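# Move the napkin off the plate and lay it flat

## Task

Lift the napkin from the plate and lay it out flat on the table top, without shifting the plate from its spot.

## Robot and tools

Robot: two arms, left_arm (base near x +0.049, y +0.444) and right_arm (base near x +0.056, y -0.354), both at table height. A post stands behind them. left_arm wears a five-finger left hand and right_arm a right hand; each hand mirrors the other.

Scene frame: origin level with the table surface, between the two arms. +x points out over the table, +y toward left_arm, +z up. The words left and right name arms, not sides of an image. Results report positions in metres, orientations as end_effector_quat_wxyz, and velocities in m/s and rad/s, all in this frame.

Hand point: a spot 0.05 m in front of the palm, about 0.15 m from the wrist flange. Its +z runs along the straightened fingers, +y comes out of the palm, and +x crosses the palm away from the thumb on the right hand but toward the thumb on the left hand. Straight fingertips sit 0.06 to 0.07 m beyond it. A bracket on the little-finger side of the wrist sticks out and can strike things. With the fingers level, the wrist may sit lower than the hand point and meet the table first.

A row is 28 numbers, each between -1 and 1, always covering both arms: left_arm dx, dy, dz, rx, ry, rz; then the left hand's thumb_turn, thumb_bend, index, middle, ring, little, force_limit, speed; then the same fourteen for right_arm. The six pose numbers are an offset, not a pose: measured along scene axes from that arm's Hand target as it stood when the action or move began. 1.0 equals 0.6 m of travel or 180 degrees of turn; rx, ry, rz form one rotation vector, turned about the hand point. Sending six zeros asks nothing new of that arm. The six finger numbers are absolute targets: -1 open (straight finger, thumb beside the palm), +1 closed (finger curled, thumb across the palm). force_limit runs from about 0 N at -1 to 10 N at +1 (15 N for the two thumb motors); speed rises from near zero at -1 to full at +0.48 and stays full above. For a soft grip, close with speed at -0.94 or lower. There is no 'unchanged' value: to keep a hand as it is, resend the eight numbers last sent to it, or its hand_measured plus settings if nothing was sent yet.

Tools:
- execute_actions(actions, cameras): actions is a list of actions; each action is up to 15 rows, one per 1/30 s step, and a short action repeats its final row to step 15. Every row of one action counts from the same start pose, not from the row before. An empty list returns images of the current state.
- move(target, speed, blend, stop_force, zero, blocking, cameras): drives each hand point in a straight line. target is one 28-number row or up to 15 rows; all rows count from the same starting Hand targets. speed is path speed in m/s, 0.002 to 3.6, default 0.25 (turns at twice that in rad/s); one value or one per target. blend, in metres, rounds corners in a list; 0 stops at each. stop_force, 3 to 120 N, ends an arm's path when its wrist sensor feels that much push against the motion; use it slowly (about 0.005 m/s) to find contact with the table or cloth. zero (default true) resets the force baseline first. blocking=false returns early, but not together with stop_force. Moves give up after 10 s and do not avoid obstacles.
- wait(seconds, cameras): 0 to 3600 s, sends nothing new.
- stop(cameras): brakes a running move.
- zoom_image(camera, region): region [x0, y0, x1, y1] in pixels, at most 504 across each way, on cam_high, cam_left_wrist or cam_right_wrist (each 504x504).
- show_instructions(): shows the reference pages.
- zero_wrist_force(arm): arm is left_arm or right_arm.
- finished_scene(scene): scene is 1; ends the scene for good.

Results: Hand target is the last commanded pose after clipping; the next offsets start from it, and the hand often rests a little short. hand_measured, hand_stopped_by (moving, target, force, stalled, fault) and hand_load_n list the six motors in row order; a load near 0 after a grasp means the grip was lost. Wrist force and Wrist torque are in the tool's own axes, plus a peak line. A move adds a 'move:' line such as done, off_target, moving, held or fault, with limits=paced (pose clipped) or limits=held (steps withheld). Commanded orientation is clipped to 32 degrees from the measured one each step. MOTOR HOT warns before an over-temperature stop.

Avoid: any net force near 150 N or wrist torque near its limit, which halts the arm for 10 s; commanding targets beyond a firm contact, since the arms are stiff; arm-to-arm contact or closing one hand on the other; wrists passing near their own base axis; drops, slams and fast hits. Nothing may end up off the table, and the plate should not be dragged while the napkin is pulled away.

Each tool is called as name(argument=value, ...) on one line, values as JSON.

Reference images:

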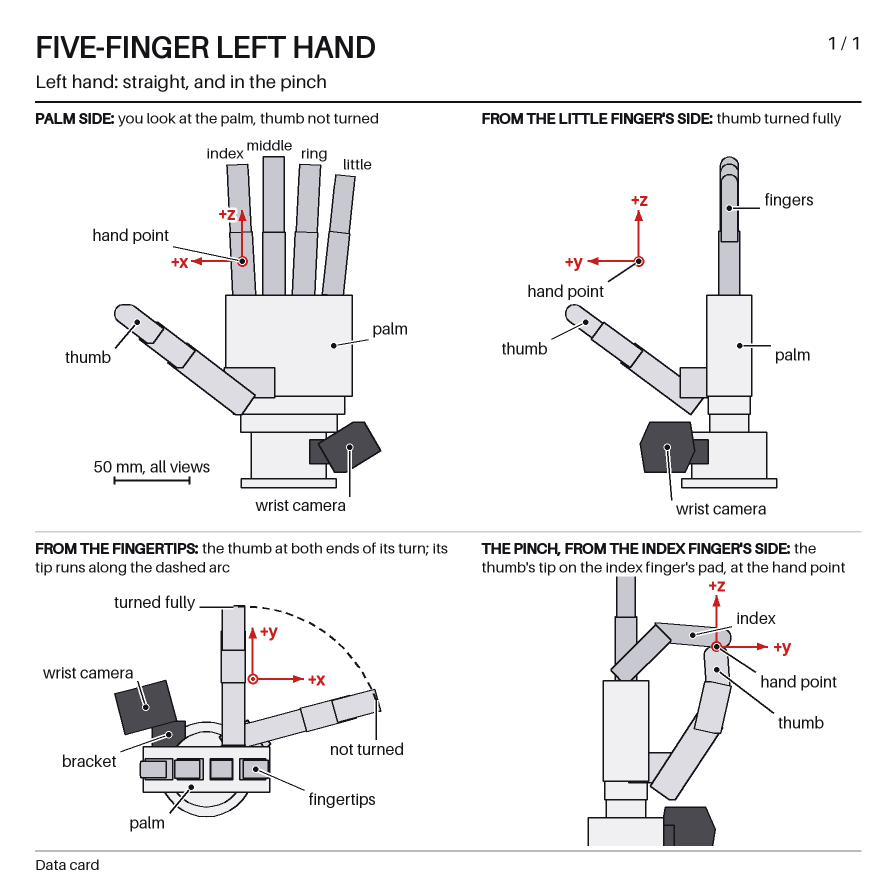

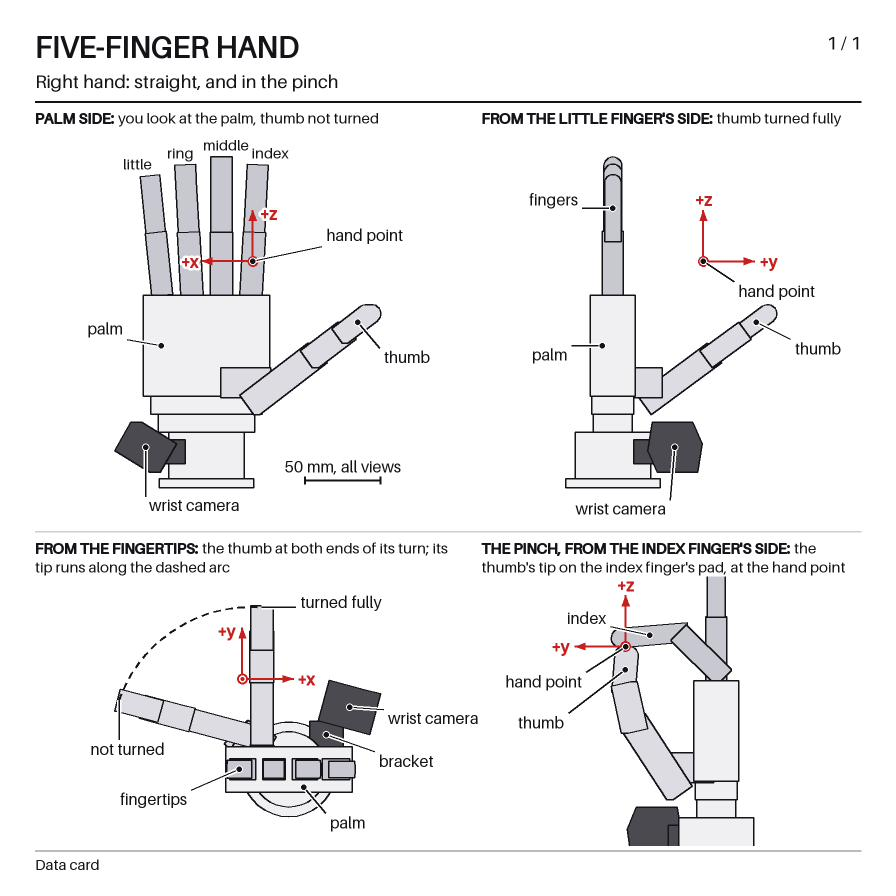

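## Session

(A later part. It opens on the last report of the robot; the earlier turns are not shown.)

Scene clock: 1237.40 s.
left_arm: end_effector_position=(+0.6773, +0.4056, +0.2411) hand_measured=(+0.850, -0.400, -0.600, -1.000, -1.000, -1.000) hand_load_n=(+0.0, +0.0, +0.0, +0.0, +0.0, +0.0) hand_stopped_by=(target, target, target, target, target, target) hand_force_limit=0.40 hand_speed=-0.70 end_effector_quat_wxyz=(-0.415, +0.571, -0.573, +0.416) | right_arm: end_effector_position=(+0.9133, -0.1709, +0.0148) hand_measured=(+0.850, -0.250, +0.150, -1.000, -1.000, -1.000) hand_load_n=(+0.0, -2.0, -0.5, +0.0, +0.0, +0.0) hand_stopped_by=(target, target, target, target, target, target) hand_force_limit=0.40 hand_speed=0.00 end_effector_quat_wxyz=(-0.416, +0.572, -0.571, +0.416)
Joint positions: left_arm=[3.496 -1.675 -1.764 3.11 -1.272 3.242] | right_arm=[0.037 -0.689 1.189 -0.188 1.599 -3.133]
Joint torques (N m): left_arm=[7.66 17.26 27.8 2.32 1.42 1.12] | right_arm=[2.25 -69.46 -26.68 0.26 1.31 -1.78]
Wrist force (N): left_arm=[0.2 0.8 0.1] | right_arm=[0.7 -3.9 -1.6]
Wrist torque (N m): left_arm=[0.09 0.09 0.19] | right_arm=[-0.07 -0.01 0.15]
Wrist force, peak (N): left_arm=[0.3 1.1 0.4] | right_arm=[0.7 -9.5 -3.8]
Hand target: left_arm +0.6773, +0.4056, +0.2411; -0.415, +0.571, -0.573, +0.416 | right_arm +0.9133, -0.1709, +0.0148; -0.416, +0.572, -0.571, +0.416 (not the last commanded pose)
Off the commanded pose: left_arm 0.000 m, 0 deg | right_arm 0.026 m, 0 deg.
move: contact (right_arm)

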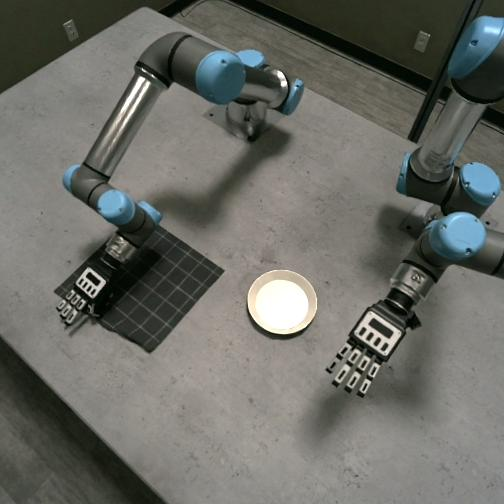

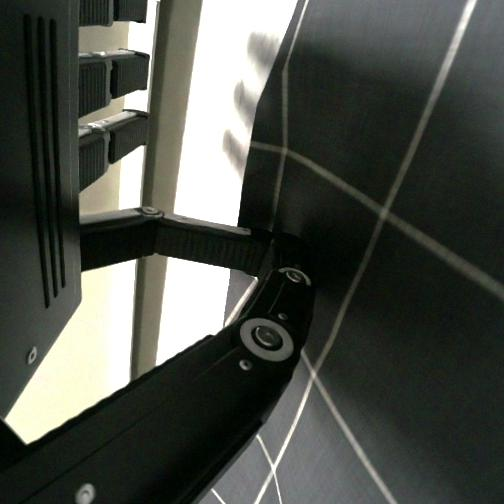

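execute_actions(actions=[[[0,0,0,0,0,0,0.85,-0.4,-0.6,-1,-1,-1,0.4,-0.7,0,0,0,0,0,0,0.85,-0.25,0.05,-1,-1,-1,0.4,-0.85]],[[0,0,0,0,0,0,0.85,-0.4,-0.6,-1,-1,-1,0.4,-0.7,0,0,0,0,0,0,0.85,-0.25,-0.05,-1,-1,-1,0.4,-0.85]]], cameras=["cam_high","cam_right_wrist"])

zoom_image(camera="cam_high", region=[45, 230, 195, 370])

Scene clock: 1245.47 s.
left_arm: end_effector_position=(+0.6773, +0.4056, +0.2411) hand_measured=(+0.850, -0.400, -0.600, -1.000, -1.000, -1.000) hand_load_n=(+0.0, +0.0, +0.0, +0.0, -0.5, +0.0) hand_stopped_by=(target, target, target, target, target, target) hand_force_limit=0.40 hand_speed=-0.70 end_effector_quat_wxyz=(-0.415, +0.571, -0.573, +0.416) | right_arm: end_effector_position=(+0.9133, -0.1709, +0.0148) hand_measured=(+0.850, -0.250, -0.050, -1.000, -1.000, -1.000) hand_load_n=(+0.0, -2.0, -1.0, +0.0, +0.0, -0.5) hand_stopped_by=(target, target, target, target, target, target) hand_force_limit=0.40 hand_speed=-0.85 end_effector_quat_wxyz=(-0.416, +0.572, -0.571, +0.416)
Joint positions: left_arm=[3.496 -1.675 -1.764 3.11 -1.272 3.242] | right_arm=[0.037 -0.689 1.189 -0.188 1.599 -3.133]
Joint torques (N m): left_arm=[7.71 17.77 26.91 2.23 1.29 1.14] | right_arm=[-7.81 -59.02 -23.06 -1.8 1 -1.64]
Wrist force (N): left_arm=[0.5 0.6 0.2] | right_arm=[0.4 -1.7 -0.5]
Wrist torque (N m): left_arm=[0.05 0.05 0.21] | right_arm=[0.03 0.00 0.16]
Wrist force, peak (N): left_arm=[0.6 1.1 0.4] | right_arm=[0.9 -7.1 -4.7]
Hand target: left_arm +0.6773, +0.4056, +0.2411; -0.415, +0.571, -0.573, +0.416 | right_arm +0.9133, -0.1709, +0.0148; -0.416, +0.572, -0.571, +0.416
Off the commanded pose: left_arm 0.000 m, 0 deg | right_arm 0.000 m, 0 deg.
Step readings (end_effector_position of left_arm | right_arm):
0: (+0.6773, +0.4056, +0.2411) | (+0.9133, -0.1709, +0.0148)
1: (+0.6773, +0.4056, +0.2411) | (+0.9133, -0.1709, +0.0148)
2: (+0.6773, +0.4056, +0.2411) | (+0.9133, -0.1709, +0.0148)
4: (+0.6773, +0.4056, +0.2411) | (+0.9133, -0.1709, +0.0148)
8: (+0.6773, +0.4056, +0.2411) | (+0.9133, -0.1709, +0.0148)
15: (+0.6773, +0.4056, +0.2411) | (+0.9133, -0.1709, +0.0148)
16: (+0.6773, +0.4056, +0.2411) | (+0.9133, -0.1709, +0.0148)
17: (+0.6773, +0.4056, +0.2411) | (+0.9133, -0.1709, +0.0148)
19: (+0.6773, +0.4056, +0.2411) | (+0.9133, -0.1709, +0.0148)
23: (+0.6773, +0.4056, +0.2411) | (+0.9133, -0.1709, +0.0148)
30: (+0.6773, +0.4056, +0.2411) | (+0.9133, -0.1709, +0.0148)

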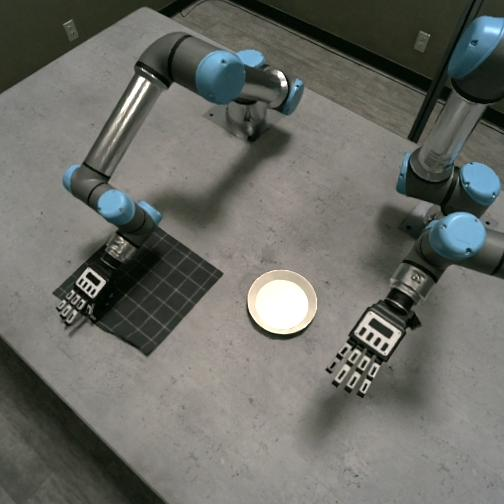

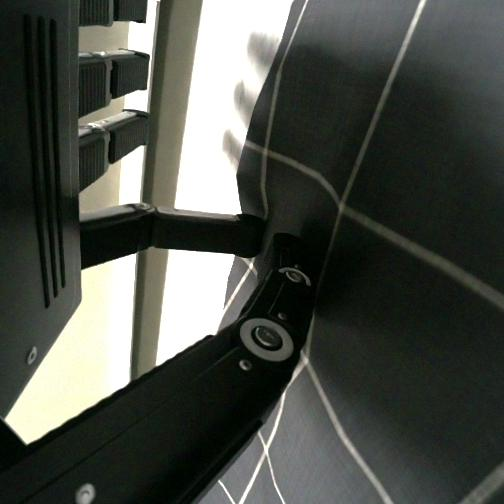

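Scaled by 3.360.

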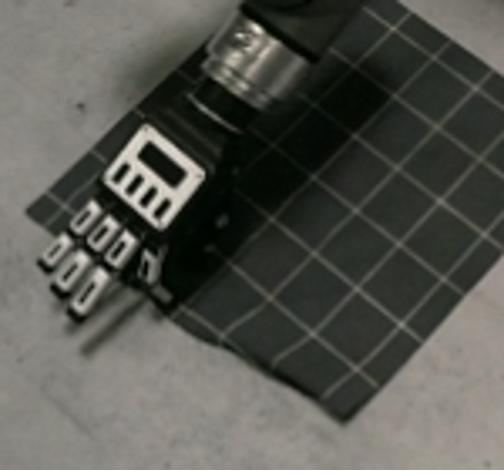

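move(target="[0,0,0,0,0,0,0.85,-0.4,-0.6,-1,-1,-1,0.4,-0.7,0.0,0,0.06,0,0,0,0.85,-0.25,-0.1,-1,-1,-1,0.4,-0.85],[0,0,0,0,0,0,0.85,-0.4,-0.6,-1,-1,-1,0.4,-0.7,-0.3,-0.35,0.3,0,0,0,0.85,-0.25,-0.1,-1,-1,-1,0.4,-0.85]]", speed=0.15, cameras=["cam_high","cam_right_wrist"])

zoom_image(camera="cam_high", region=[45, 230, 195, 370])


Scaled by 3.360.

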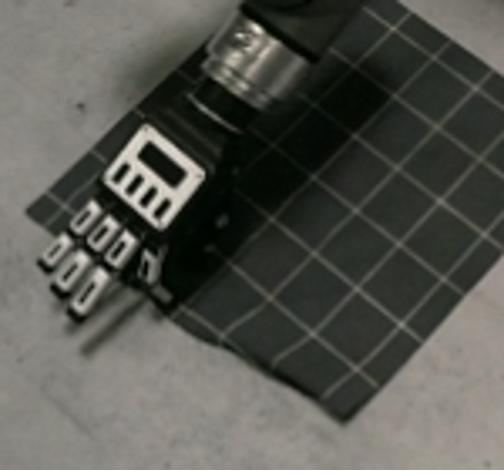

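move(target=[[0,0,0,0,0,0,0.85,-0.4,-0.6,-1,-1,-1,0.4,-0.7,0.0,0,0.06,0,0,0,0.85,-0.25,-0.1,-1,-1,-1,0.4,-0.85],[0,0,0,0,0,0,0.85,-0.4,-0.6,-1,-1,-1,0.4,-0.7,-0.3,-0.35,0.3,0,0,0,0.85,-0.25,-0.1,-1,-1,-1,0.4,-0.85]], speed=0.15, cameras=["cam_high","cam_right_wrist"])

zoom_image(camera="cam_high", region=[45, 230, 195, 370])

Scene clock: 1262.83 s.
left_arm: end_effector_position=(+0.6773, +0.4056, +0.2411) hand_measured=(+0.850, -0.400, -0.600, -1.000, -1.000, -1.000) hand_load_n=(+0.0, +0.0, +0.0, +0.0, +0.0, +0.0) hand_stopped_by=(target, target, target, target, target, target) hand_force_limit=0.40 hand_speed=-0.70 end_effector_quat_wxyz=(-0.415, +0.571, -0.573, +0.416) | right_arm: end_effector_position=(+0.7333, -0.3809, +0.1948) hand_measured=(+0.850, -0.250, -0.100, -1.000, -1.000, -1.000) hand_load_n=(+0.0, +0.0, +0.0, -0.5, +0.0, +0.0) hand_stopped_by=(target, target, target, target, target, target) hand_force_limit=0.40 hand_speed=-0.85 end_effector_quat_wxyz=(-0.416, +0.572, -0.571, +0.416)
Joint positions: left_arm=[3.496 -1.675 -1.764 3.11 -1.272 3.242] | right_arm=[-0.411 -1.305 1.695 -0.05 1.174 -3.278]
Joint torques (N m): left_arm=[7.44 17.64 26.25 2.27 1.29 1.14] | right_arm=[-7.39 -35 -27.43 -1.11 -1.17 1.06]
Wrist force (N): left_arm=[0.4 0.7 0.3] | right_arm=[0.7 0.0 -0.6]
Wrist torque (N m): left_arm=[0.08 0.06 0.20] | right_arm=[0.11 -0.03 0.15]
Wrist force, peak (N): left_arm=[0.7 1.0 0.3] | right_arm=[0.6 -3.2 -0.7]
Hand target: left_arm +0.6773, +0.4056, +0.2411; -0.415, +0.571, -0.573, +0.416 | right_arm +0.7333, -0.3809, +0.1948; -0.416, +0.572, -0.571, +0.416
Off the commanded pose: left_arm 0.000 m, 0 deg | right_arm 0.000 m, 0 deg.
move: done

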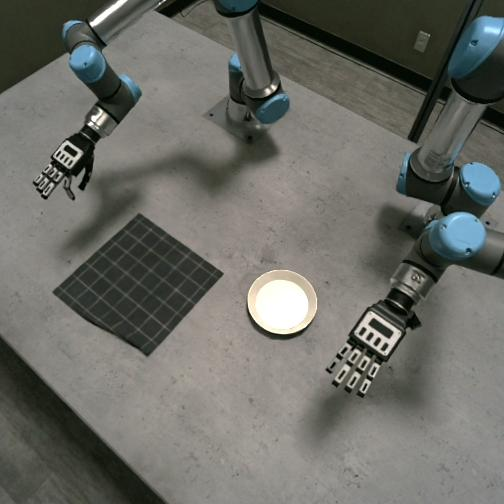

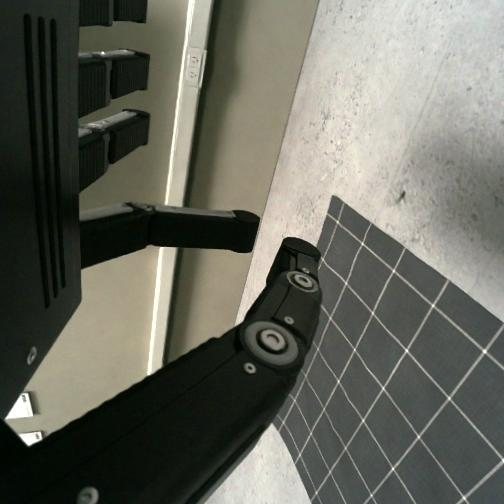

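Scaled by 3.360.

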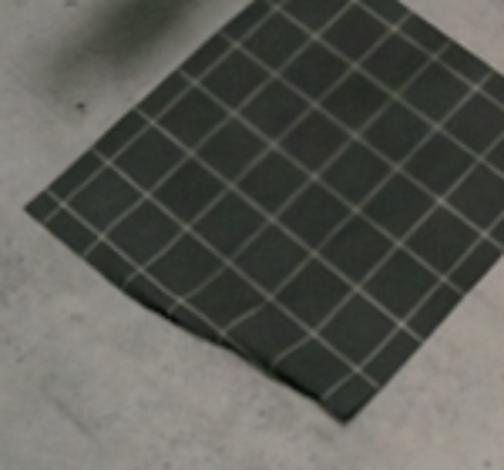

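move(target=[0,0,0,0,0,0,0.85,-0.4,-0.6,-1,-1,-1,0.4,-0.7,0.3195,0.468,-0.25,0,0,0,0.85,-0.25,0.15,-1,-1,-1,0.4,0], speed=0.2, cameras=["cam_high","cam_right_wrist"])

zoom_image(camera="cam_high", region=[45, 230, 195, 370])

Scene clock: 1291.40 s.
left_arm: end_effector_position=(+0.6773, +0.4056, +0.2411) hand_measured=(+0.850, -0.400, -0.600, -1.000, -1.000, -1.000) hand_load_n=(+0.0, +0.0, +0.0, +0.0, +0.0, +0.0) hand_stopped_by=(target, target, target, target, target, target) hand_force_limit=0.40 hand_speed=-0.70 end_effector_quat_wxyz=(-0.415, +0.571, -0.573, +0.416) | right_arm: end_effector_position=(+0.9250, -0.1002, +0.0449) hand_measured=(+0.850, -0.250, +0.150, -1.000, -1.000, -1.000) hand_load_n=(+0.0, +0.0, +0.0, -0.5, +0.0, +0.0) hand_stopped_by=(target, target, target, target, target, target) hand_force_limit=0.40 hand_speed=0.00 end_effector_quat_wxyz=(-0.416, +0.572, -0.571, +0.416)
Joint positions: left_arm=[3.496 -1.675 -1.764 3.11 -1.272 3.242] | right_arm=[0.143 -0.646 1.022 -0.061 1.7 -3.1]
Joint torques (N m): left_arm=[7.07 17.49 25.53 2.28 1.19 1.11] | right_arm=[5.4 -48.24 -30.27 -1.63 0.88 -1.79]
Wrist force (N): left_arm=[0.4 0.8 0.1] | right_arm=[0.4 -0.1 0.2]
Wrist torque (N m): left_arm=[0.10 0.06 0.19] | right_arm=[0.01 0.00 0.09]
Wrist force, peak (N): left_arm=[0.8 1.0 0.3] | right_arm=[2.3 -0.9 -1.4]
Hand target: left_arm +0.6773, +0.4056, +0.2411; -0.415, +0.571, -0.573, +0.416 | right_arm +0.9250, -0.1001, +0.0448; -0.416, +0.572, -0.571, +0.416
Off the commanded pose: left_arm 0.000 m, 0 deg | right_arm 0.000 m, 0 deg.
move: done

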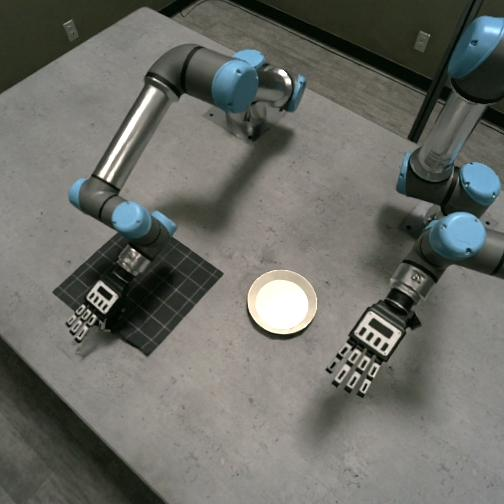

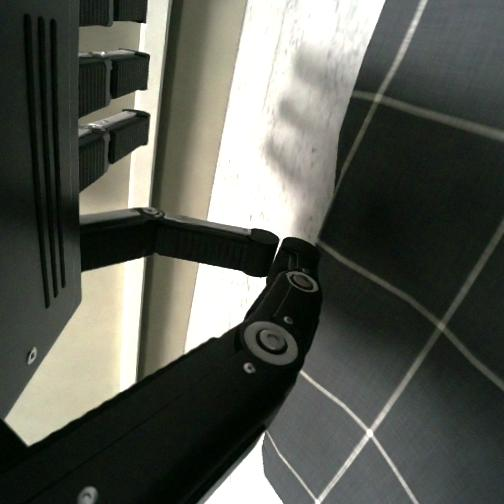

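Scaled by 3.360.

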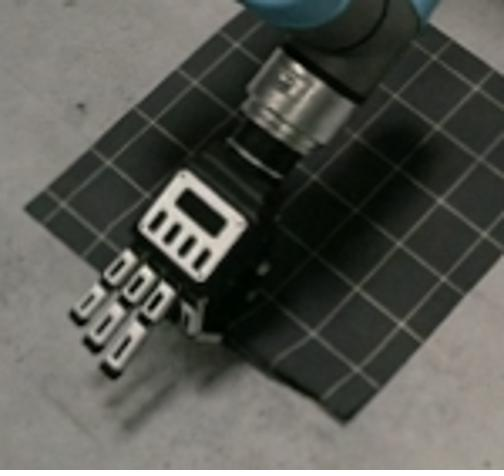

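move(target=[0,0,0,0,0,0,0.85,-0.4,-0.6,-1,-1,-1,0.4,-0.7,-0.025,0,-0.042,0,0,0,0.85,-0.25,0.15,-1,-1,-1,0.4,0], speed=0.1, cameras=[])

move(target=[0,0,0,0,0,0,0.85,-0.4,-0.6,-1,-1,-1,0.4,-0.7,0,0,-0.05,0,0,0,0.85,-0.25,0.15,-1,-1,-1,0.4,0], speed=0.01, stop_force=5, cameras=["cam_right_wrist"])

execute_actions(actions=[[[0,0,0,0,0,0,0.85,-0.4,-0.6,-1,-1,-1,0.4,-0.7,0,0,0,0,0,0,0.85,-0.25,0.05,-1,-1,-1,0.4,-0.85]],[[0,0,0,0,0,0,0.85,-0.4,-0.6,-1,-1,-1,0.4,-0.7,0,0,0,0,0,0,0.85,-0.25,-0.05,-1,-1,-1,0.4,-0.85]],[[0,0,0,0,0,0,0.85,-0.4,-0.6,-1,-1,-1,0.4,-0.7,0,0,0,0,0,0,0.85,-0.25,-0.2,-1,-1,-1,0.4,-0.7]]], cameras=["cam_right_wrist"])

move(target=[0,0,0,0,0,0,0.85,-0.4,-0.6,-1,-1,-1,0.4,-0.7,0,0,0.08,0,0,0,0.85,-0.25,-0.4,-1,-1,-1,0.4,0], speed=0.1, cameras=["cam_high","cam_right_wrist"])

zoom_image(camera="cam_high", region=[45, 230, 195, 370])

Scene clock: 1314.83 s.
left_arm: end_effector_position=(+0.6773, +0.4056, +0.2411) hand_measured=(+0.850, -0.400, -0.600, -1.000, -1.000, -1.000) hand_load_n=(+0.0, +0.0, +0.0, +0.0, +0.0, +0.0) hand_stopped_by=(target, target, target, target, target, target) hand_force_limit=0.40 hand_speed=-0.70 end_effector_quat_wxyz=(-0.415, +0.571, -0.573, +0.416) | right_arm: end_effector_position=(+0.9100, -0.1000, +0.0198) hand_measured=(+0.850, -0.250, +0.150, -1.000, -1.000, -1.000) hand_load_n=(+0.0, +0.0, +0.0, +0.0, +0.0, +0.0) hand_stopped_by=(target, target, target, target, target, target) hand_force_limit=0.40 hand_speed=0.00 end_effector_quat_wxyz=(-0.416, +0.572, -0.571, +0.416)
Joint positions: left_arm=[3.496 -1.675 -1.764 3.11 -1.272 3.242] | right_arm=[0.146 -0.654 1.108 -0.139 1.703 -3.099]
Joint torques (N m): left_arm=[7.22 17.83 24.9 2.27 1.09 1.1] | right_arm=[-6.67 -61.47 -10.58 -2.45 -1.21 0.55]
Wrist force (N): left_arm=[0.4 0.7 0.0] | right_arm=[0.8 -0.5 0.3]
Wrist torque (N m): left_arm=[0.10 0.06 0.21] | right_arm=[-0.03 -0.05 0.09]
Wrist force, peak (N): left_arm=[0.7 1.0 0.2] | right_arm=[1.1 -1.3 0.6]
Hand target: left_arm +0.6773, +0.4056, +0.2411; -0.415, +0.571, -0.573, +0.416 | right_arm +0.9100, -0.1001, +0.0196; -0.416, +0.572, -0.571, +0.416
Off the commanded pose: left_arm 0.000 m, 0 deg | right_arm 0.000 m, 0 deg.
move: done

Scene clock: 1316.50 s.
left_arm: end_effector_position=(+0.6773, +0.4056, +0.2411) hand_measured=(+0.850, -0.400, -0.600, -1.000, -1.000, -1.000) hand_load_n=(+0.0, +0.0, +0.0, +0.0, +0.0, +0.0) hand_stopped_by=(target, target, target, target, target, target) hand_force_limit=0.40 hand_speed=-0.70 end_effector_quat_wxyz=(-0.415, +0.571, -0.573, +0.416) | right_arm: end_effector_position=(+0.9100, -0.1001, +0.0150) hand_measured=(+0.850, -0.250, +0.150, -1.000, -1.000, -1.000) hand_load_n=(+0.0, -1.5, +0.0, +0.0, +0.0, +0.0) hand_stopped_by=(target, target, target, target, target, target) hand_force_limit=0.40 hand_speed=0.00 end_effector_quat_wxyz=(-0.416, +0.572, -0.571, +0.416)
Joint positions: left_arm=[3.496 -1.675 -1.764 3.11 -1.272 3.242] | right_arm=[0.146 -0.649 1.111 -0.147 1.703 -3.099]
Joint torques (N m): left_arm=[7.18 17.69 24.38 2.33 1.16 1.13] | right_arm=[-6.91 -69.1 -26.09 0.85 -1.12 -0.95]
Wrist force (N): left_arm=[0.3 0.6 0.2] | right_arm=[0.5 -5.9 -1.4]
Wrist torque (N m): left_arm=[0.06 0.08 0.20] | right_arm=[-0.11 0.00 0.05]
Wrist force, peak (N): left_arm=[0.4 1.2 0.2] | right_arm=[0.5 -10.7 -3.4]
Hand target: left_arm +0.6773, +0.4056, +0.2411; -0.415, +0.571, -0.573, +0.416 | right_arm +0.9101, -0.1001, +0.0150; -0.416, +0.572, -0.571, +0.416 (not the last commanded pose)
Off the commanded pose: left_arm 0.000 m, 0 deg | right_arm 0.025 m, 0 deg.
move: contact (right_arm)

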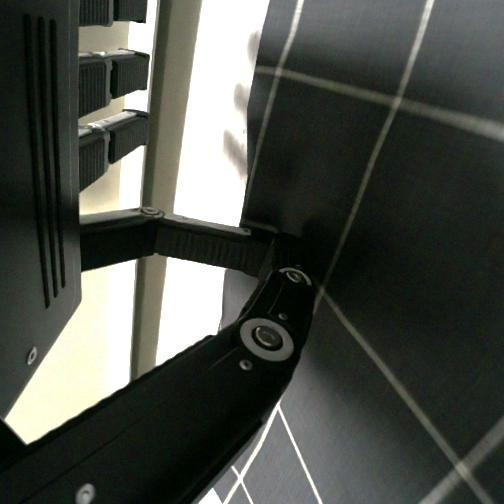

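Scene clock: 1318.20 s.
left_arm: end_effector_position=(+0.6773, +0.4056, +0.2411) hand_measured=(+0.850, -0.400, -0.600, -1.000, -1.000, -1.000) hand_load_n=(+0.0, +0.0, +0.0, +0.0, +0.0, +0.0) hand_stopped_by=(target, target, target, target, target, target) hand_force_limit=0.40 hand_speed=-0.70 end_effector_quat_wxyz=(-0.415, +0.571, -0.573, +0.416) | right_arm: end_effector_position=(+0.9101, -0.1001, +0.0150) hand_measured=(+0.850, -0.250, -0.200, -1.000, -1.000, -1.000) hand_load_n=(+0.0, -1.5, +0.0, -0.5, +0.0, +0.0) hand_stopped_by=(target, target, target, target, target, target) hand_force_limit=0.40 hand_speed=-0.70 end_effector_quat_wxyz=(-0.416, +0.572, -0.571, +0.416)
Joint positions: left_arm=[3.496 -1.675 -1.764 3.11 -1.272 3.242] | right_arm=[0.146 -0.649 1.111 -0.147 1.703 -3.099]
Joint torques (N m): left_arm=[6.72 17.74 24.23 2.27 1.15 1.13] | right_arm=[-5.41 -52.15 -20.71 -1.75 -0.99 -1.06]
Wrist force (N): left_arm=[0.7 0.9 0.4] | right_arm=[0.7 -0.7 0.1]
Wrist torque (N m): left_arm=[0.09 0.02 0.21] | right_arm=[0.05 -0.05 0.10]
Wrist force, peak (N): left_arm=[0.4 1.1 0.2] | right_arm=[0.7 -8.7 -5.4]
Hand target: left_arm +0.6773, +0.4056, +0.2411; -0.415, +0.571, -0.573, +0.416 | right_arm +0.9101, -0.1001, +0.0150; -0.416, +0.572, -0.571, +0.416
Off the commanded pose: left_arm 0.000 m, 0 deg | right_arm 0.000 m, 0 deg.
Step readings (end_effector_position of left_arm | right_arm):
0: (+0.6773, +0.4056, +0.2411) | (+0.9100, -0.1001, +0.0150)
1: (+0.6773, +0.4056, +0.2411) | (+0.9100, -0.1001, +0.0150)
2: (+0.6773, +0.4056, +0.2411) | (+0.9100, -0.1001, +0.0150)
4: (+0.6773, +0.4056, +0.2411) | (+0.9100, -0.1001, +0.0150)
8: (+0.6773, +0.4056, +0.2411) | (+0.9101, -0.1001, +0.0150)
15: (+0.6773, +0.4056, +0.2411) | (+0.9101, -0.1001, +0.0150)
16: (+0.6773, +0.4056, +0.2411) | (+0.9101, -0.1001, +0.0150)
17: (+0.6773, +0.4056, +0.2411) | (+0.9101, -0.1001, +0.0150)
19: (+0.6773, +0.4056, +0.2411) | (+0.9101, -0.1001, +0.0150)
23: (+0.6773, +0.4056, +0.2411) | (+0.9101, -0.1001, +0.0150)
30: (+0.6773, +0.4056, +0.2411) | (+0.9101, -0.1001, +0.0150)
31: (+0.6773, +0.4056, +0.2411) | (+0.9101, -0.1001, +0.0150)
32: (+0.6773, +0.4056, +0.2411) | (+0.9101, -0.1001, +0.0150)
34: (+0.6773, +0.4056, +0.2411) | (+0.9101, -0.1001, +0.0150)
38: (+0.6773, +0.4056, +0.2411) | (+0.9101, -0.1001, +0.0150)
45: (+0.6773, +0.4056, +0.2411) | (+0.9101, -0.1001, +0.0150)

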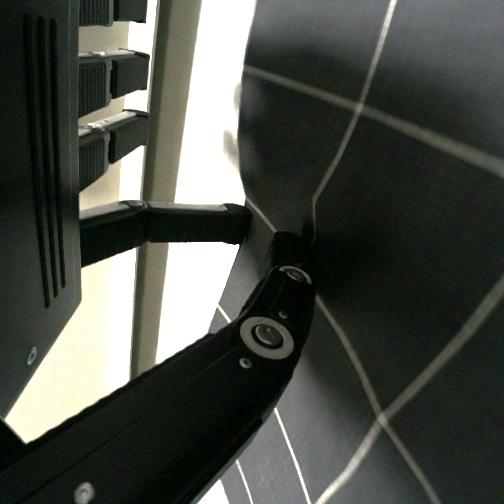

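Scene clock: 1319.10 s.
left_arm: end_effector_position=(+0.6773, +0.4056, +0.2411) hand_measured=(+0.850, -0.400, -0.600, -1.000, -1.000, -1.000) hand_load_n=(+0.0, +0.0, +0.0, +0.0, +0.0, +0.0) hand_stopped_by=(target, target, target, target, target, target) hand_force_limit=0.40 hand_speed=-0.70 end_effector_quat_wxyz=(-0.415, +0.571, -0.573, +0.416) | right_arm: end_effector_position=(+0.9101, -0.1001, +0.0632) hand_measured=(+0.850, -0.250, -0.400, -1.000, -1.000, -1.000) hand_load_n=(+0.0, +0.0, +0.0, +0.0, +0.0, +0.0) hand_stopped_by=(target, target, target, target, target, target) hand_force_limit=0.40 hand_speed=0.00 end_effector_quat_wxyz=(-0.416, +0.572, -0.571, +0.416)
Joint positions: left_arm=[3.496 -1.675 -1.764 3.11 -1.272 3.242] | right_arm=[0.146 -0.7 1.076 -0.061 1.703 -3.099]
Joint torques (N m): left_arm=[7.01 17.66 24.19 2.28 1.09 1.12] | right_arm=[-4.49 -47.65 -9.95 -1.01 -0.91 -1.25]
Wrist force (N): left_arm=[0.4 0.5 0.1] | right_arm=[0.8 -0.3 -0.3]
Wrist torque (N m): left_arm=[0.06 0.06 0.21] | right_arm=[0.01 -0.05 0.08]
Wrist force, peak (N): left_arm=[0.8 0.8 0.2] | right_arm=[0.6 -1.9 0.2]
Hand target: left_arm +0.6773, +0.4056, +0.2411; -0.415, +0.571, -0.573, +0.416 | right_arm +0.9101, -0.1001, +0.0630; -0.416, +0.572, -0.571, +0.416
Off the commanded pose: left_arm 0.000 m, 0 deg | right_arm 0.000 m, 0 deg.
move: done

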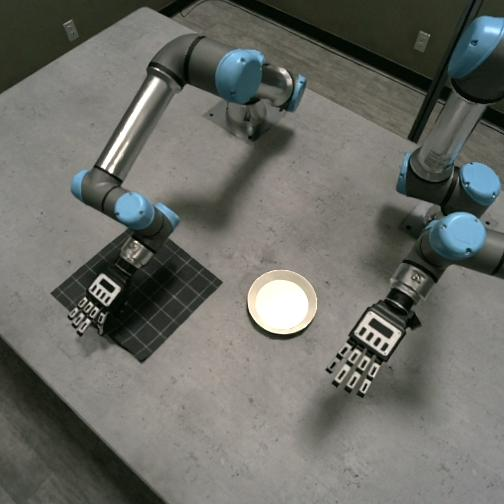

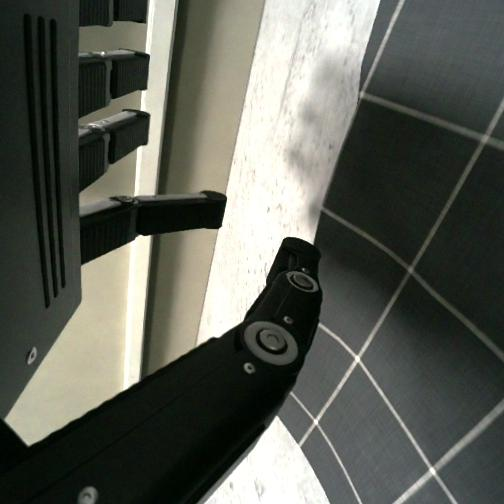

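Scaled by 3.360.

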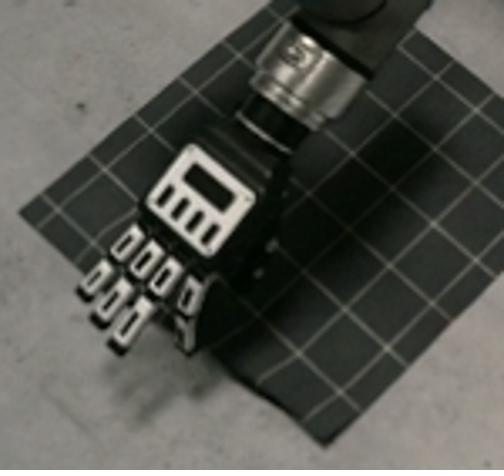

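move(target=[0,0,0,0,0,0,0.85,-0.4,-0.6,-1,-1,-1,0.4,-0.7,-0.3,-0.42,0.25,0,0,0,0.85,-0.25,-0.1,-1,-1,-1,0.4,-0.85], speed=0.2, cameras=["cam_high"])

zoom_image(camera="cam_high", region=[45, 230, 195, 370])

zoom_image(camera="cam_high", region=[100, 295, 180, 375])

Scene clock: 1327.07 s.
left_arm: end_effector_position=(+0.6773, +0.4056, +0.2411) hand_measured=(+0.850, -0.400, -0.600, -1.000, -1.000, -1.000) hand_load_n=(+0.0, +0.0, +0.0, +0.0, -0.5, +0.0) hand_stopped_by=(target, target, target, target, target, target) hand_force_limit=0.40 hand_speed=-0.70 end_effector_quat_wxyz=(-0.415, +0.571, -0.573, +0.416) | right_arm: end_effector_position=(+0.7301, -0.3520, +0.2129) hand_measured=(+0.850, -0.250, -0.100, -1.000, -1.000, -1.000) hand_load_n=(+0.0, +0.0, +0.0, -0.5, +0.0, -0.5) hand_stopped_by=(target, target, target, target, target, target) hand_force_limit=0.40 hand_speed=-0.85 end_effector_quat_wxyz=(-0.416, +0.572, -0.571, +0.416)
Joint positions: left_arm=[3.496 -1.675 -1.764 3.11 -1.272 3.242] | right_arm=[-0.353 -1.336 1.685 -0.017 1.229 -3.258]
Joint torques (N m): left_arm=[6.87 17.53 23.15 2.32 1.06 1.13] | right_arm=[-7.48 -39.54 -26.88 -0.6 -1.15 0.71]
Wrist force (N): left_arm=[0.0 0.5 0.3] | right_arm=[1.1 -0.1 -0.4]
Wrist torque (N m): left_arm=[0.04 0.12 0.19] | right_arm=[0.08 -0.10 0.17]
Wrist force, peak (N): left_arm=[0.4 1.1 0.2] | right_arm=[2.5 -0.7 -1.6]
Hand target: left_arm +0.6773, +0.4056, +0.2411; -0.415, +0.571, -0.573, +0.416 | right_arm +0.7301, -0.3521, +0.2130; -0.416, +0.572, -0.571, +0.416
Off the commanded pose: left_arm 0.000 m, 0 deg | right_arm 0.000 m, 0 deg.
move: done

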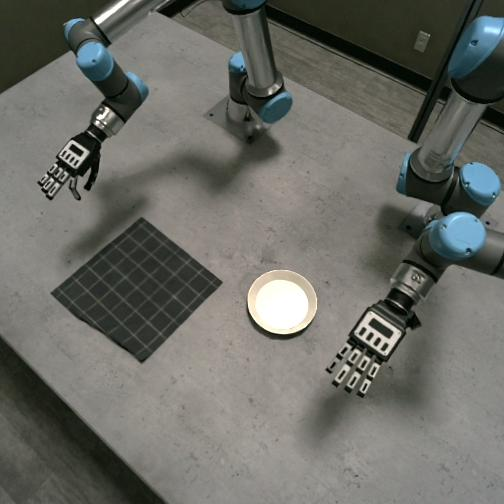

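Scaled by 3.360.

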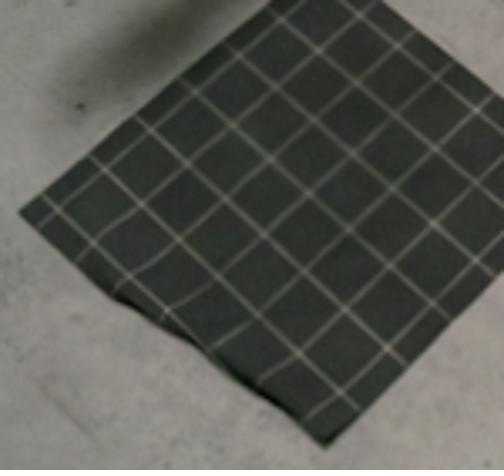

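Scaled by 6.300.

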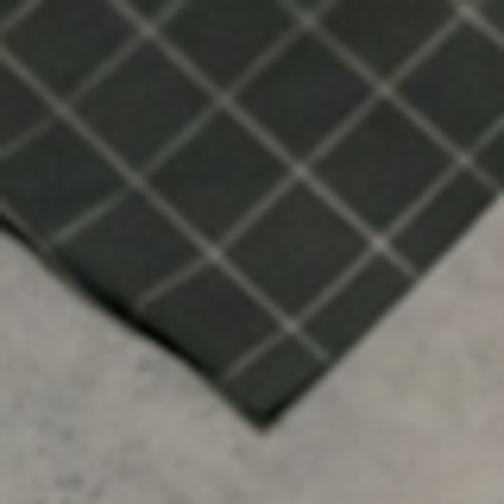

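zoom_image(camera="cam_high", region=[45, 210, 235, 370])

Scaled by 2.653.

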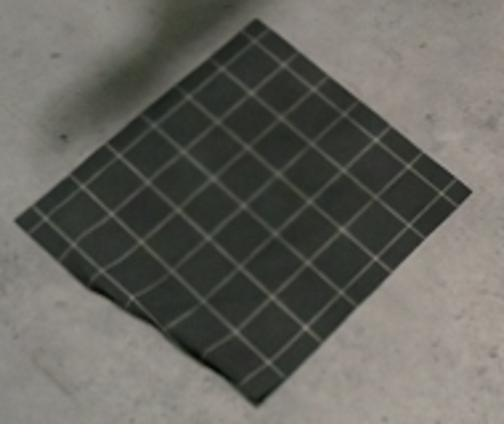

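move(target=[0,0,0,0,0,0,0.85,-0.4,-0.6,-1,-1,-1,0.4,-0.7,0.22,0.5,-0.12,0,0,0,0.85,0.3,-1,-1,-1,-1,0.4,0], speed=0.2, cameras=["cam_high","cam_right_wrist"])

zoom_image(camera="cam_right_wrist", region=[204, 150, 504, 450])

Scene clock: 1371.70 s.
left_arm: end_effector_position=(+0.6773, +0.4056, +0.2411) hand_measured=(+0.850, -0.400, -0.600, -1.000, -1.000, -1.000) hand_load_n=(+0.0, +0.0, +0.0, -0.5, +0.0, -0.5) hand_stopped_by=(target, target, target, target, target, target) hand_force_limit=0.40 hand_speed=-0.70 end_effector_quat_wxyz=(-0.415, +0.571, -0.573, +0.416) | right_arm: end_effector_position=(+0.8620, -0.0522, +0.1410) hand_measured=(+0.850, +0.300, -1.000, -1.000, -1.000, -1.000) hand_load_n=(+0.0, +0.0, +0.0, +0.0, +0.0, +0.0) hand_stopped_by=(target, target, target, target, target, target) hand_force_limit=0.40 hand_speed=0.00 end_effector_quat_wxyz=(-0.416, +0.572, -0.571, +0.416)
Joint positions: left_arm=[3.496 -1.675 -1.764 3.11 -1.272 3.242] | right_arm=[0.233 -0.833 1.109 0.044 1.785 -3.072]
Joint torques (N m): left_arm=[6.4 17.44 22.68 2.26 1.03 1.16] | right_arm=[7.53 -44.42 -31.77 -1.44 1.2 -1.7]
Wrist force (N): left_arm=[0.3 0.8 0.4] | right_arm=[1.2 0.1 0.0]
Wrist torque (N m): left_arm=[0.08 0.09 0.20] | right_arm=[0.06 -0.11 0.17]
Wrist force, peak (N): left_arm=[0.4 1.1 0.4] | right_arm=[2.3 0.1 -1.4]
Hand target: left_arm +0.6773, +0.4056, +0.2411; -0.415, +0.571, -0.573, +0.416 | right_arm +0.8621, -0.0521, +0.1410; -0.416, +0.572, -0.571, +0.416
Off the commanded pose: left_arm 0.000 m, 0 deg | right_arm 0.000 m, 0 deg.
move: done

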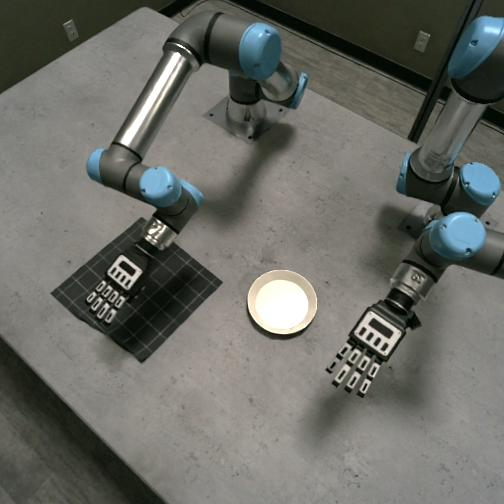

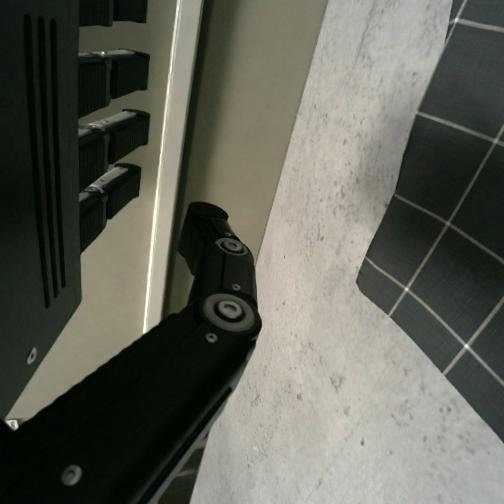

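Scaled by 1.680.

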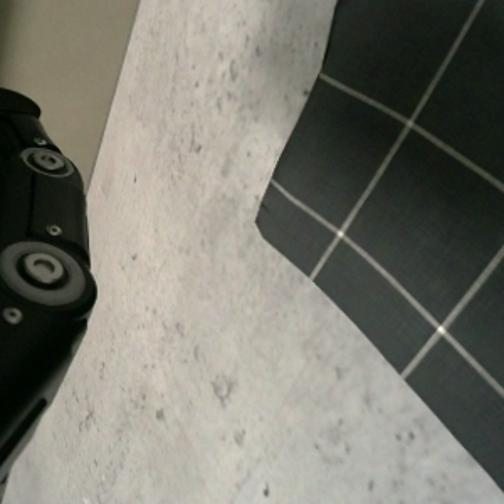

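move(target=[0,0,0,0,0,0,0.85,-0.4,-0.6,-1,-1,-1,0.4,-0.7,-0.4,-0.2,-0.19,0,0,0,0.85,0.3,0,-1,-1,-1,0.4,0], speed=0.2, cameras=["cam_high","cam_right_wrist"])

move(target=[0,0,0,0,0,0,0.85,-0.4,-0.6,-1,-1,-1,0.4,-0.7,0,0,-0.05,0,0,0,0.85,0.3,0,-1,-1,-1,0.4,0], speed=0.01, stop_force=4, cameras=[])

Scene clock: 1411.60 s.
left_arm: end_effector_position=(+0.6773, +0.4056, +0.2411) hand_measured=(+0.850, -0.400, -0.600, -1.000, -1.000, -1.000) hand_load_n=(+0.0, +0.0, +0.0, +0.0, +0.0, +0.0) hand_stopped_by=(target, target, target, target, target, target) hand_force_limit=0.40 hand_speed=-0.70 end_effector_quat_wxyz=(-0.415, +0.571, -0.573, +0.416) | right_arm: end_effector_position=(+0.6221, -0.1721, +0.0271) hand_measured=(+0.850, +0.300, +0.000, -1.000, -1.000, -1.000) hand_load_n=(+0.0, +0.0, +0.0, +0.0, +0.0, +0.0) hand_stopped_by=(target, target, target, target, target, target) hand_force_limit=0.40 hand_speed=0.00 end_effector_quat_wxyz=(-0.416, +0.572, -0.571, +0.416)
Joint positions: left_arm=[3.496 -1.675 -1.764 3.11 -1.272 3.242] | right_arm=[0.059 -1.235 2.134 -0.587 1.62 -3.127]
Joint torques (N m): left_arm=[6.4 17.85 21.59 2.32 0.93 1.14] | right_arm=[0.69 -21.94 -4.75 -2.62 -0.18 1.66]
Wrist force (N): left_arm=[0.7 0.7 0.6] | right_arm=[0.9 0.2 -0.2]
Wrist torque (N m): left_arm=[0.05 0.02 0.23] | right_arm=[0.06 -0.08 0.20]
Wrist force, peak (N): left_arm=[0.1 1.2 0.3] | right_arm=[1.6 1.5 -1.7]
Hand target: left_arm +0.6773, +0.4056, +0.2411; -0.415, +0.571, -0.573, +0.416 | right_arm +0.6221, -0.1721, +0.0270; -0.416, +0.572, -0.571, +0.416
Off the commanded pose: left_arm 0.000 m, 0 deg | right_arm 0.000 m, 0 deg.
move: done

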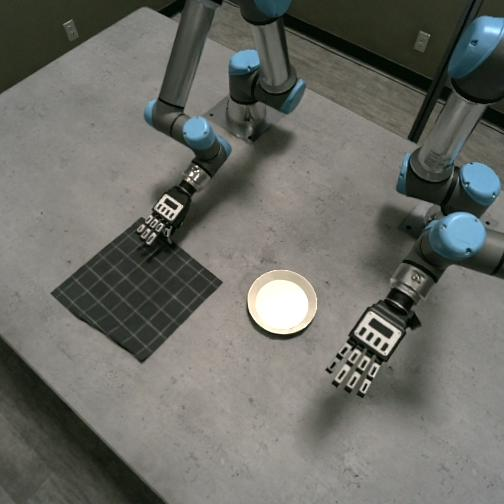

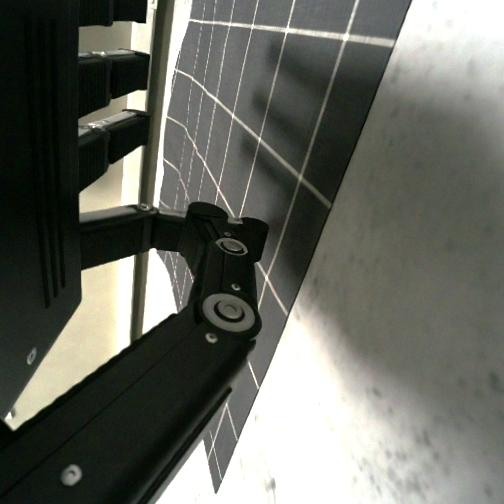

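Scene clock: 1414.10 s.
left_arm: end_effector_position=(+0.6773, +0.4056, +0.2411) hand_measured=(+0.850, -0.400, -0.600, -1.000, -1.000, -1.000) hand_load_n=(+0.0, +0.0, +0.0, +0.0, +0.0, +0.0) hand_stopped_by=(target, target, target, target, target, target) hand_force_limit=0.40 hand_speed=-0.70 end_effector_quat_wxyz=(-0.415, +0.571, -0.573, +0.416) | right_arm: end_effector_position=(+0.6221, -0.1721, +0.0134) hand_measured=(+0.850, +0.300, +0.000, -1.000, -1.000, -1.000) hand_load_n=(+0.0, +0.0, +0.0, +0.0, +0.0, +0.0) hand_stopped_by=(target, target, target, target, target, target) hand_force_limit=0.40 hand_speed=0.00 end_effector_quat_wxyz=(-0.416, +0.572, -0.571, +0.416)
Joint positions: left_arm=[3.496 -1.675 -1.764 3.11 -1.272 3.242] | right_arm=[0.059 -1.204 2.143 -0.626 1.62 -3.127]
Joint torques (N m): left_arm=[5.84 18.16 21.21 2.37 0.94 1.09] | right_arm=[-5.26 -44.52 -21.41 -1.55 -1.22 0.18]
Wrist force (N): left_arm=[0.4 0.6 0.2] | right_arm=[0.7 -3.6 -2.1]
Wrist torque (N m): left_arm=[0.07 0.06 0.20] | right_arm=[0.07 0.00 0.13]
Wrist force, peak (N): left_arm=[0.6 1.1 0.1] | right_arm=[0.9 -10.7 -4.1]
Hand target: left_arm +0.6773, +0.4056, +0.2411; -0.415, +0.571, -0.573, +0.416 | right_arm +0.6221, -0.1721, +0.0134; -0.416, +0.572, -0.571, +0.416 (not the last commanded pose)
Off the commanded pose: left_arm 0.000 m, 0 deg | right_arm 0.016 m, 0 deg.
move: contact (right_arm)

move(target=[0,0,0,0,0,0,0.85,-0.4,-0.6,-1,-1,-1,0.4,-0.7,-0.1,0,0,0,0,0,0.85,0.3,0,-1,-1,-1,0.4,0], speed=0.04, stop_force=30, cameras=["cam_high","cam_right_wrist"])

zoom_image(camera="cam_high", region=[45, 200, 245, 370])

Scene clock: 1422.07 s.
left_arm: end_effector_position=(+0.6773, +0.4056, +0.2411) hand_measured=(+0.850, -0.400, -0.600, -1.000, -1.000, -1.000) hand_load_n=(+0.0, +0.5, +0.0, +0.0, +0.0, +0.0) hand_stopped_by=(target, target, target, target, target, target) hand_force_limit=0.40 hand_speed=-0.70 end_effector_quat_wxyz=(-0.415, +0.571, -0.573, +0.416) | right_arm: end_effector_position=(+0.5621, -0.1721, +0.0134) hand_measured=(+0.850, +0.300, +0.000, -1.000, -1.000, -1.000) hand_load_n=(+0.0, +0.5, +0.0, +0.0, +0.0, +0.0) hand_stopped_by=(target, target, target, target, target, target) hand_force_limit=0.40 hand_speed=0.00 end_effector_quat_wxyz=(-0.416, +0.572, -0.571, +0.416)
Joint positions: left_arm=[3.496 -1.675 -1.764 3.11 -1.272 3.242] | right_arm=[0.069 -1.302 2.3 -0.685 1.63 -3.123]
Joint torques (N m): left_arm=[5.96 18.07 20.58 2.27 0.86 1.12] | right_arm=[-7.33 -13.45 -21.45 0.69 -1.13 -0.49]
Wrist force (N): left_arm=[0.3 1.2 0.4] | right_arm=[0.7 0.5 -0.1]
Wrist torque (N m): left_arm=[0.13 0.09 0.18] | right_arm=[0.11 -0.05 0.13]
Wrist force, peak (N): left_arm=[0.4 1.3 0.2] | right_arm=[1.1 -4.7 -2.0]
Hand target: left_arm +0.6773, +0.4056, +0.2411; -0.415, +0.571, -0.573, +0.416 | right_arm +0.5621, -0.1721, +0.0134; -0.416, +0.572, -0.571, +0.416
Off the commanded pose: left_arm 0.000 m, 0 deg | right_arm 0.000 m, 0 deg.
move: done

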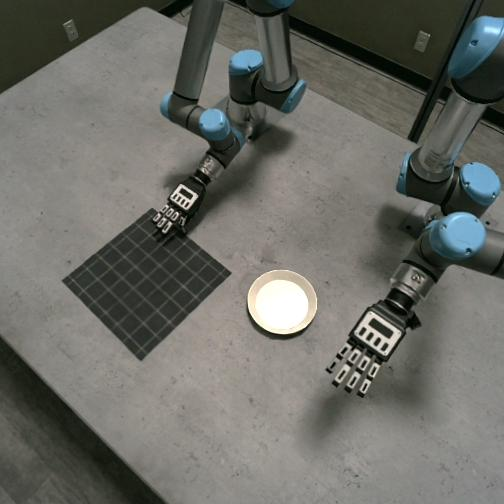

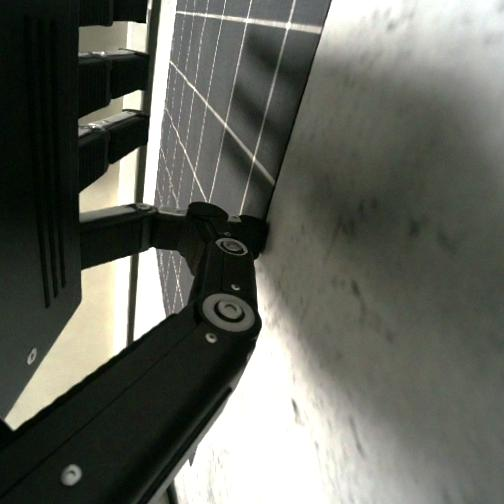

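Scaled by 2.520.

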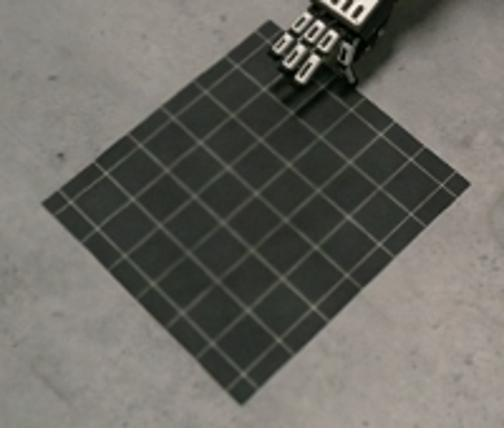

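move(target=[[0,0,0,0,0,0,0.85,-0.4,-0.6,-1,-1,-1,0.4,-0.7,0,0,0.08,0,0,0,0.85,0.3,0,-1,-1,-1,0.4,0],[0,0,0,0,0,0,0.85,-0.4,-0.6,-1,-1,-1,0.4,-0.7,-0.05,-0.3,0.35,0,0,0,0.85,0.3,0,-1,-1,-1,0.4,0]], speed=[0.05, 0.2], blend=[0.02, 0], cameras=["cam_high"])

Scene clock: 1448.17 s.
left_arm: end_effector_position=(+0.6773, +0.4056, +0.2411) hand_measured=(+0.850, -0.400, -0.600, -1.000, -1.000, -1.000) hand_load_n=(+0.0, +0.0, +0.0, +0.0, +0.0, +0.0) hand_stopped_by=(target, target, target, target, target, target) hand_force_limit=0.40 hand_speed=-0.70 end_effector_quat_wxyz=(-0.415, +0.571, -0.573, +0.416) | right_arm: end_effector_position=(+0.5321, -0.3521, +0.2234) hand_measured=(+0.850, +0.300, +0.000, -1.000, -1.000, -1.000) hand_load_n=(+0.0, +0.0, +0.0, +0.0, +0.0, +0.0) hand_stopped_by=(target, target, target, target, target, target) hand_force_limit=0.40 hand_speed=0.00 end_effector_quat_wxyz=(-0.416, +0.572, -0.571, +0.416) end_effector_velocity=(-0.001, +0.001, +0.000) end_effector_angular_velocity=(+0.005, +0.003, +0.002)
Joint positions: left_arm=[3.496 -1.675 -1.764 3.11 -1.272 3.242] | right_arm=[-0.648 -1.845 2.159 0.072 0.952 -3.374]
Joint velocities: left_arm=[within noise] | right_arm=[-0.002 0 0 0.005 -0.005 0]
Joint torques (N m): left_arm=[5.61 17.81 19.77 2.34 0.93 1.13] | right_arm=[-8.02 0.45 -24.3 0.8 -2.04 -0.8]
Wrist force (N): left_arm=[0.1 0.7 0.3] | right_arm=[1.1 -0.1 -0.3]
Wrist torque (N m): left_arm=[0.08 0.10 0.19] | right_arm=[0.03 -0.09 0.14]
Wrist force, peak (N): left_arm=[0.8 1.0 0.3] | right_arm=[2.3 -1.3 -0.8]
Hand target: left_arm +0.6773, +0.4056, +0.2411; -0.415, +0.571, -0.573, +0.416 | right_arm +0.5321, -0.3521, +0.2234; -0.416, +0.572, -0.571, +0.416
Off the commanded pose: left_arm 0.000 m, 0 deg | right_arm 0.000 m, 0 deg.
move: done

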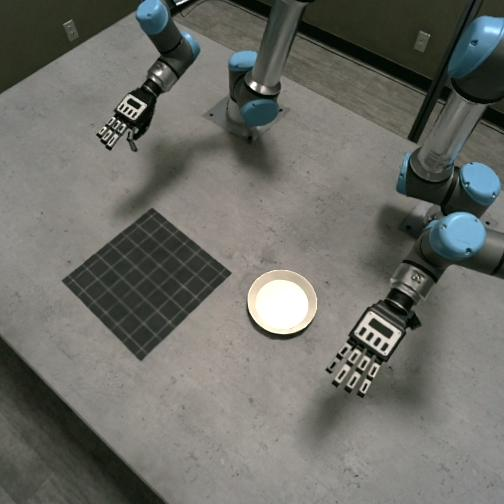

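zoom_image(camera="cam_high", region=[45, 195, 245, 375])

Scaled by 2.520.

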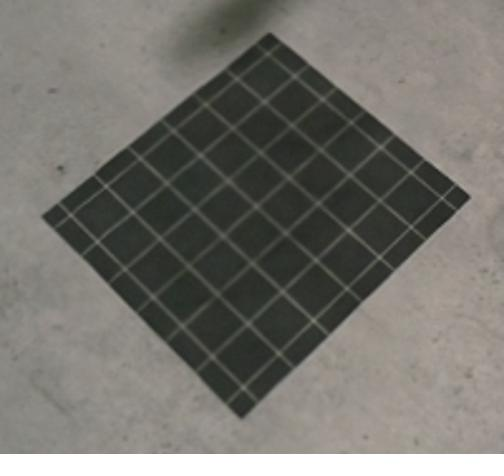

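finished_scene()

The scene is finished: the task was done.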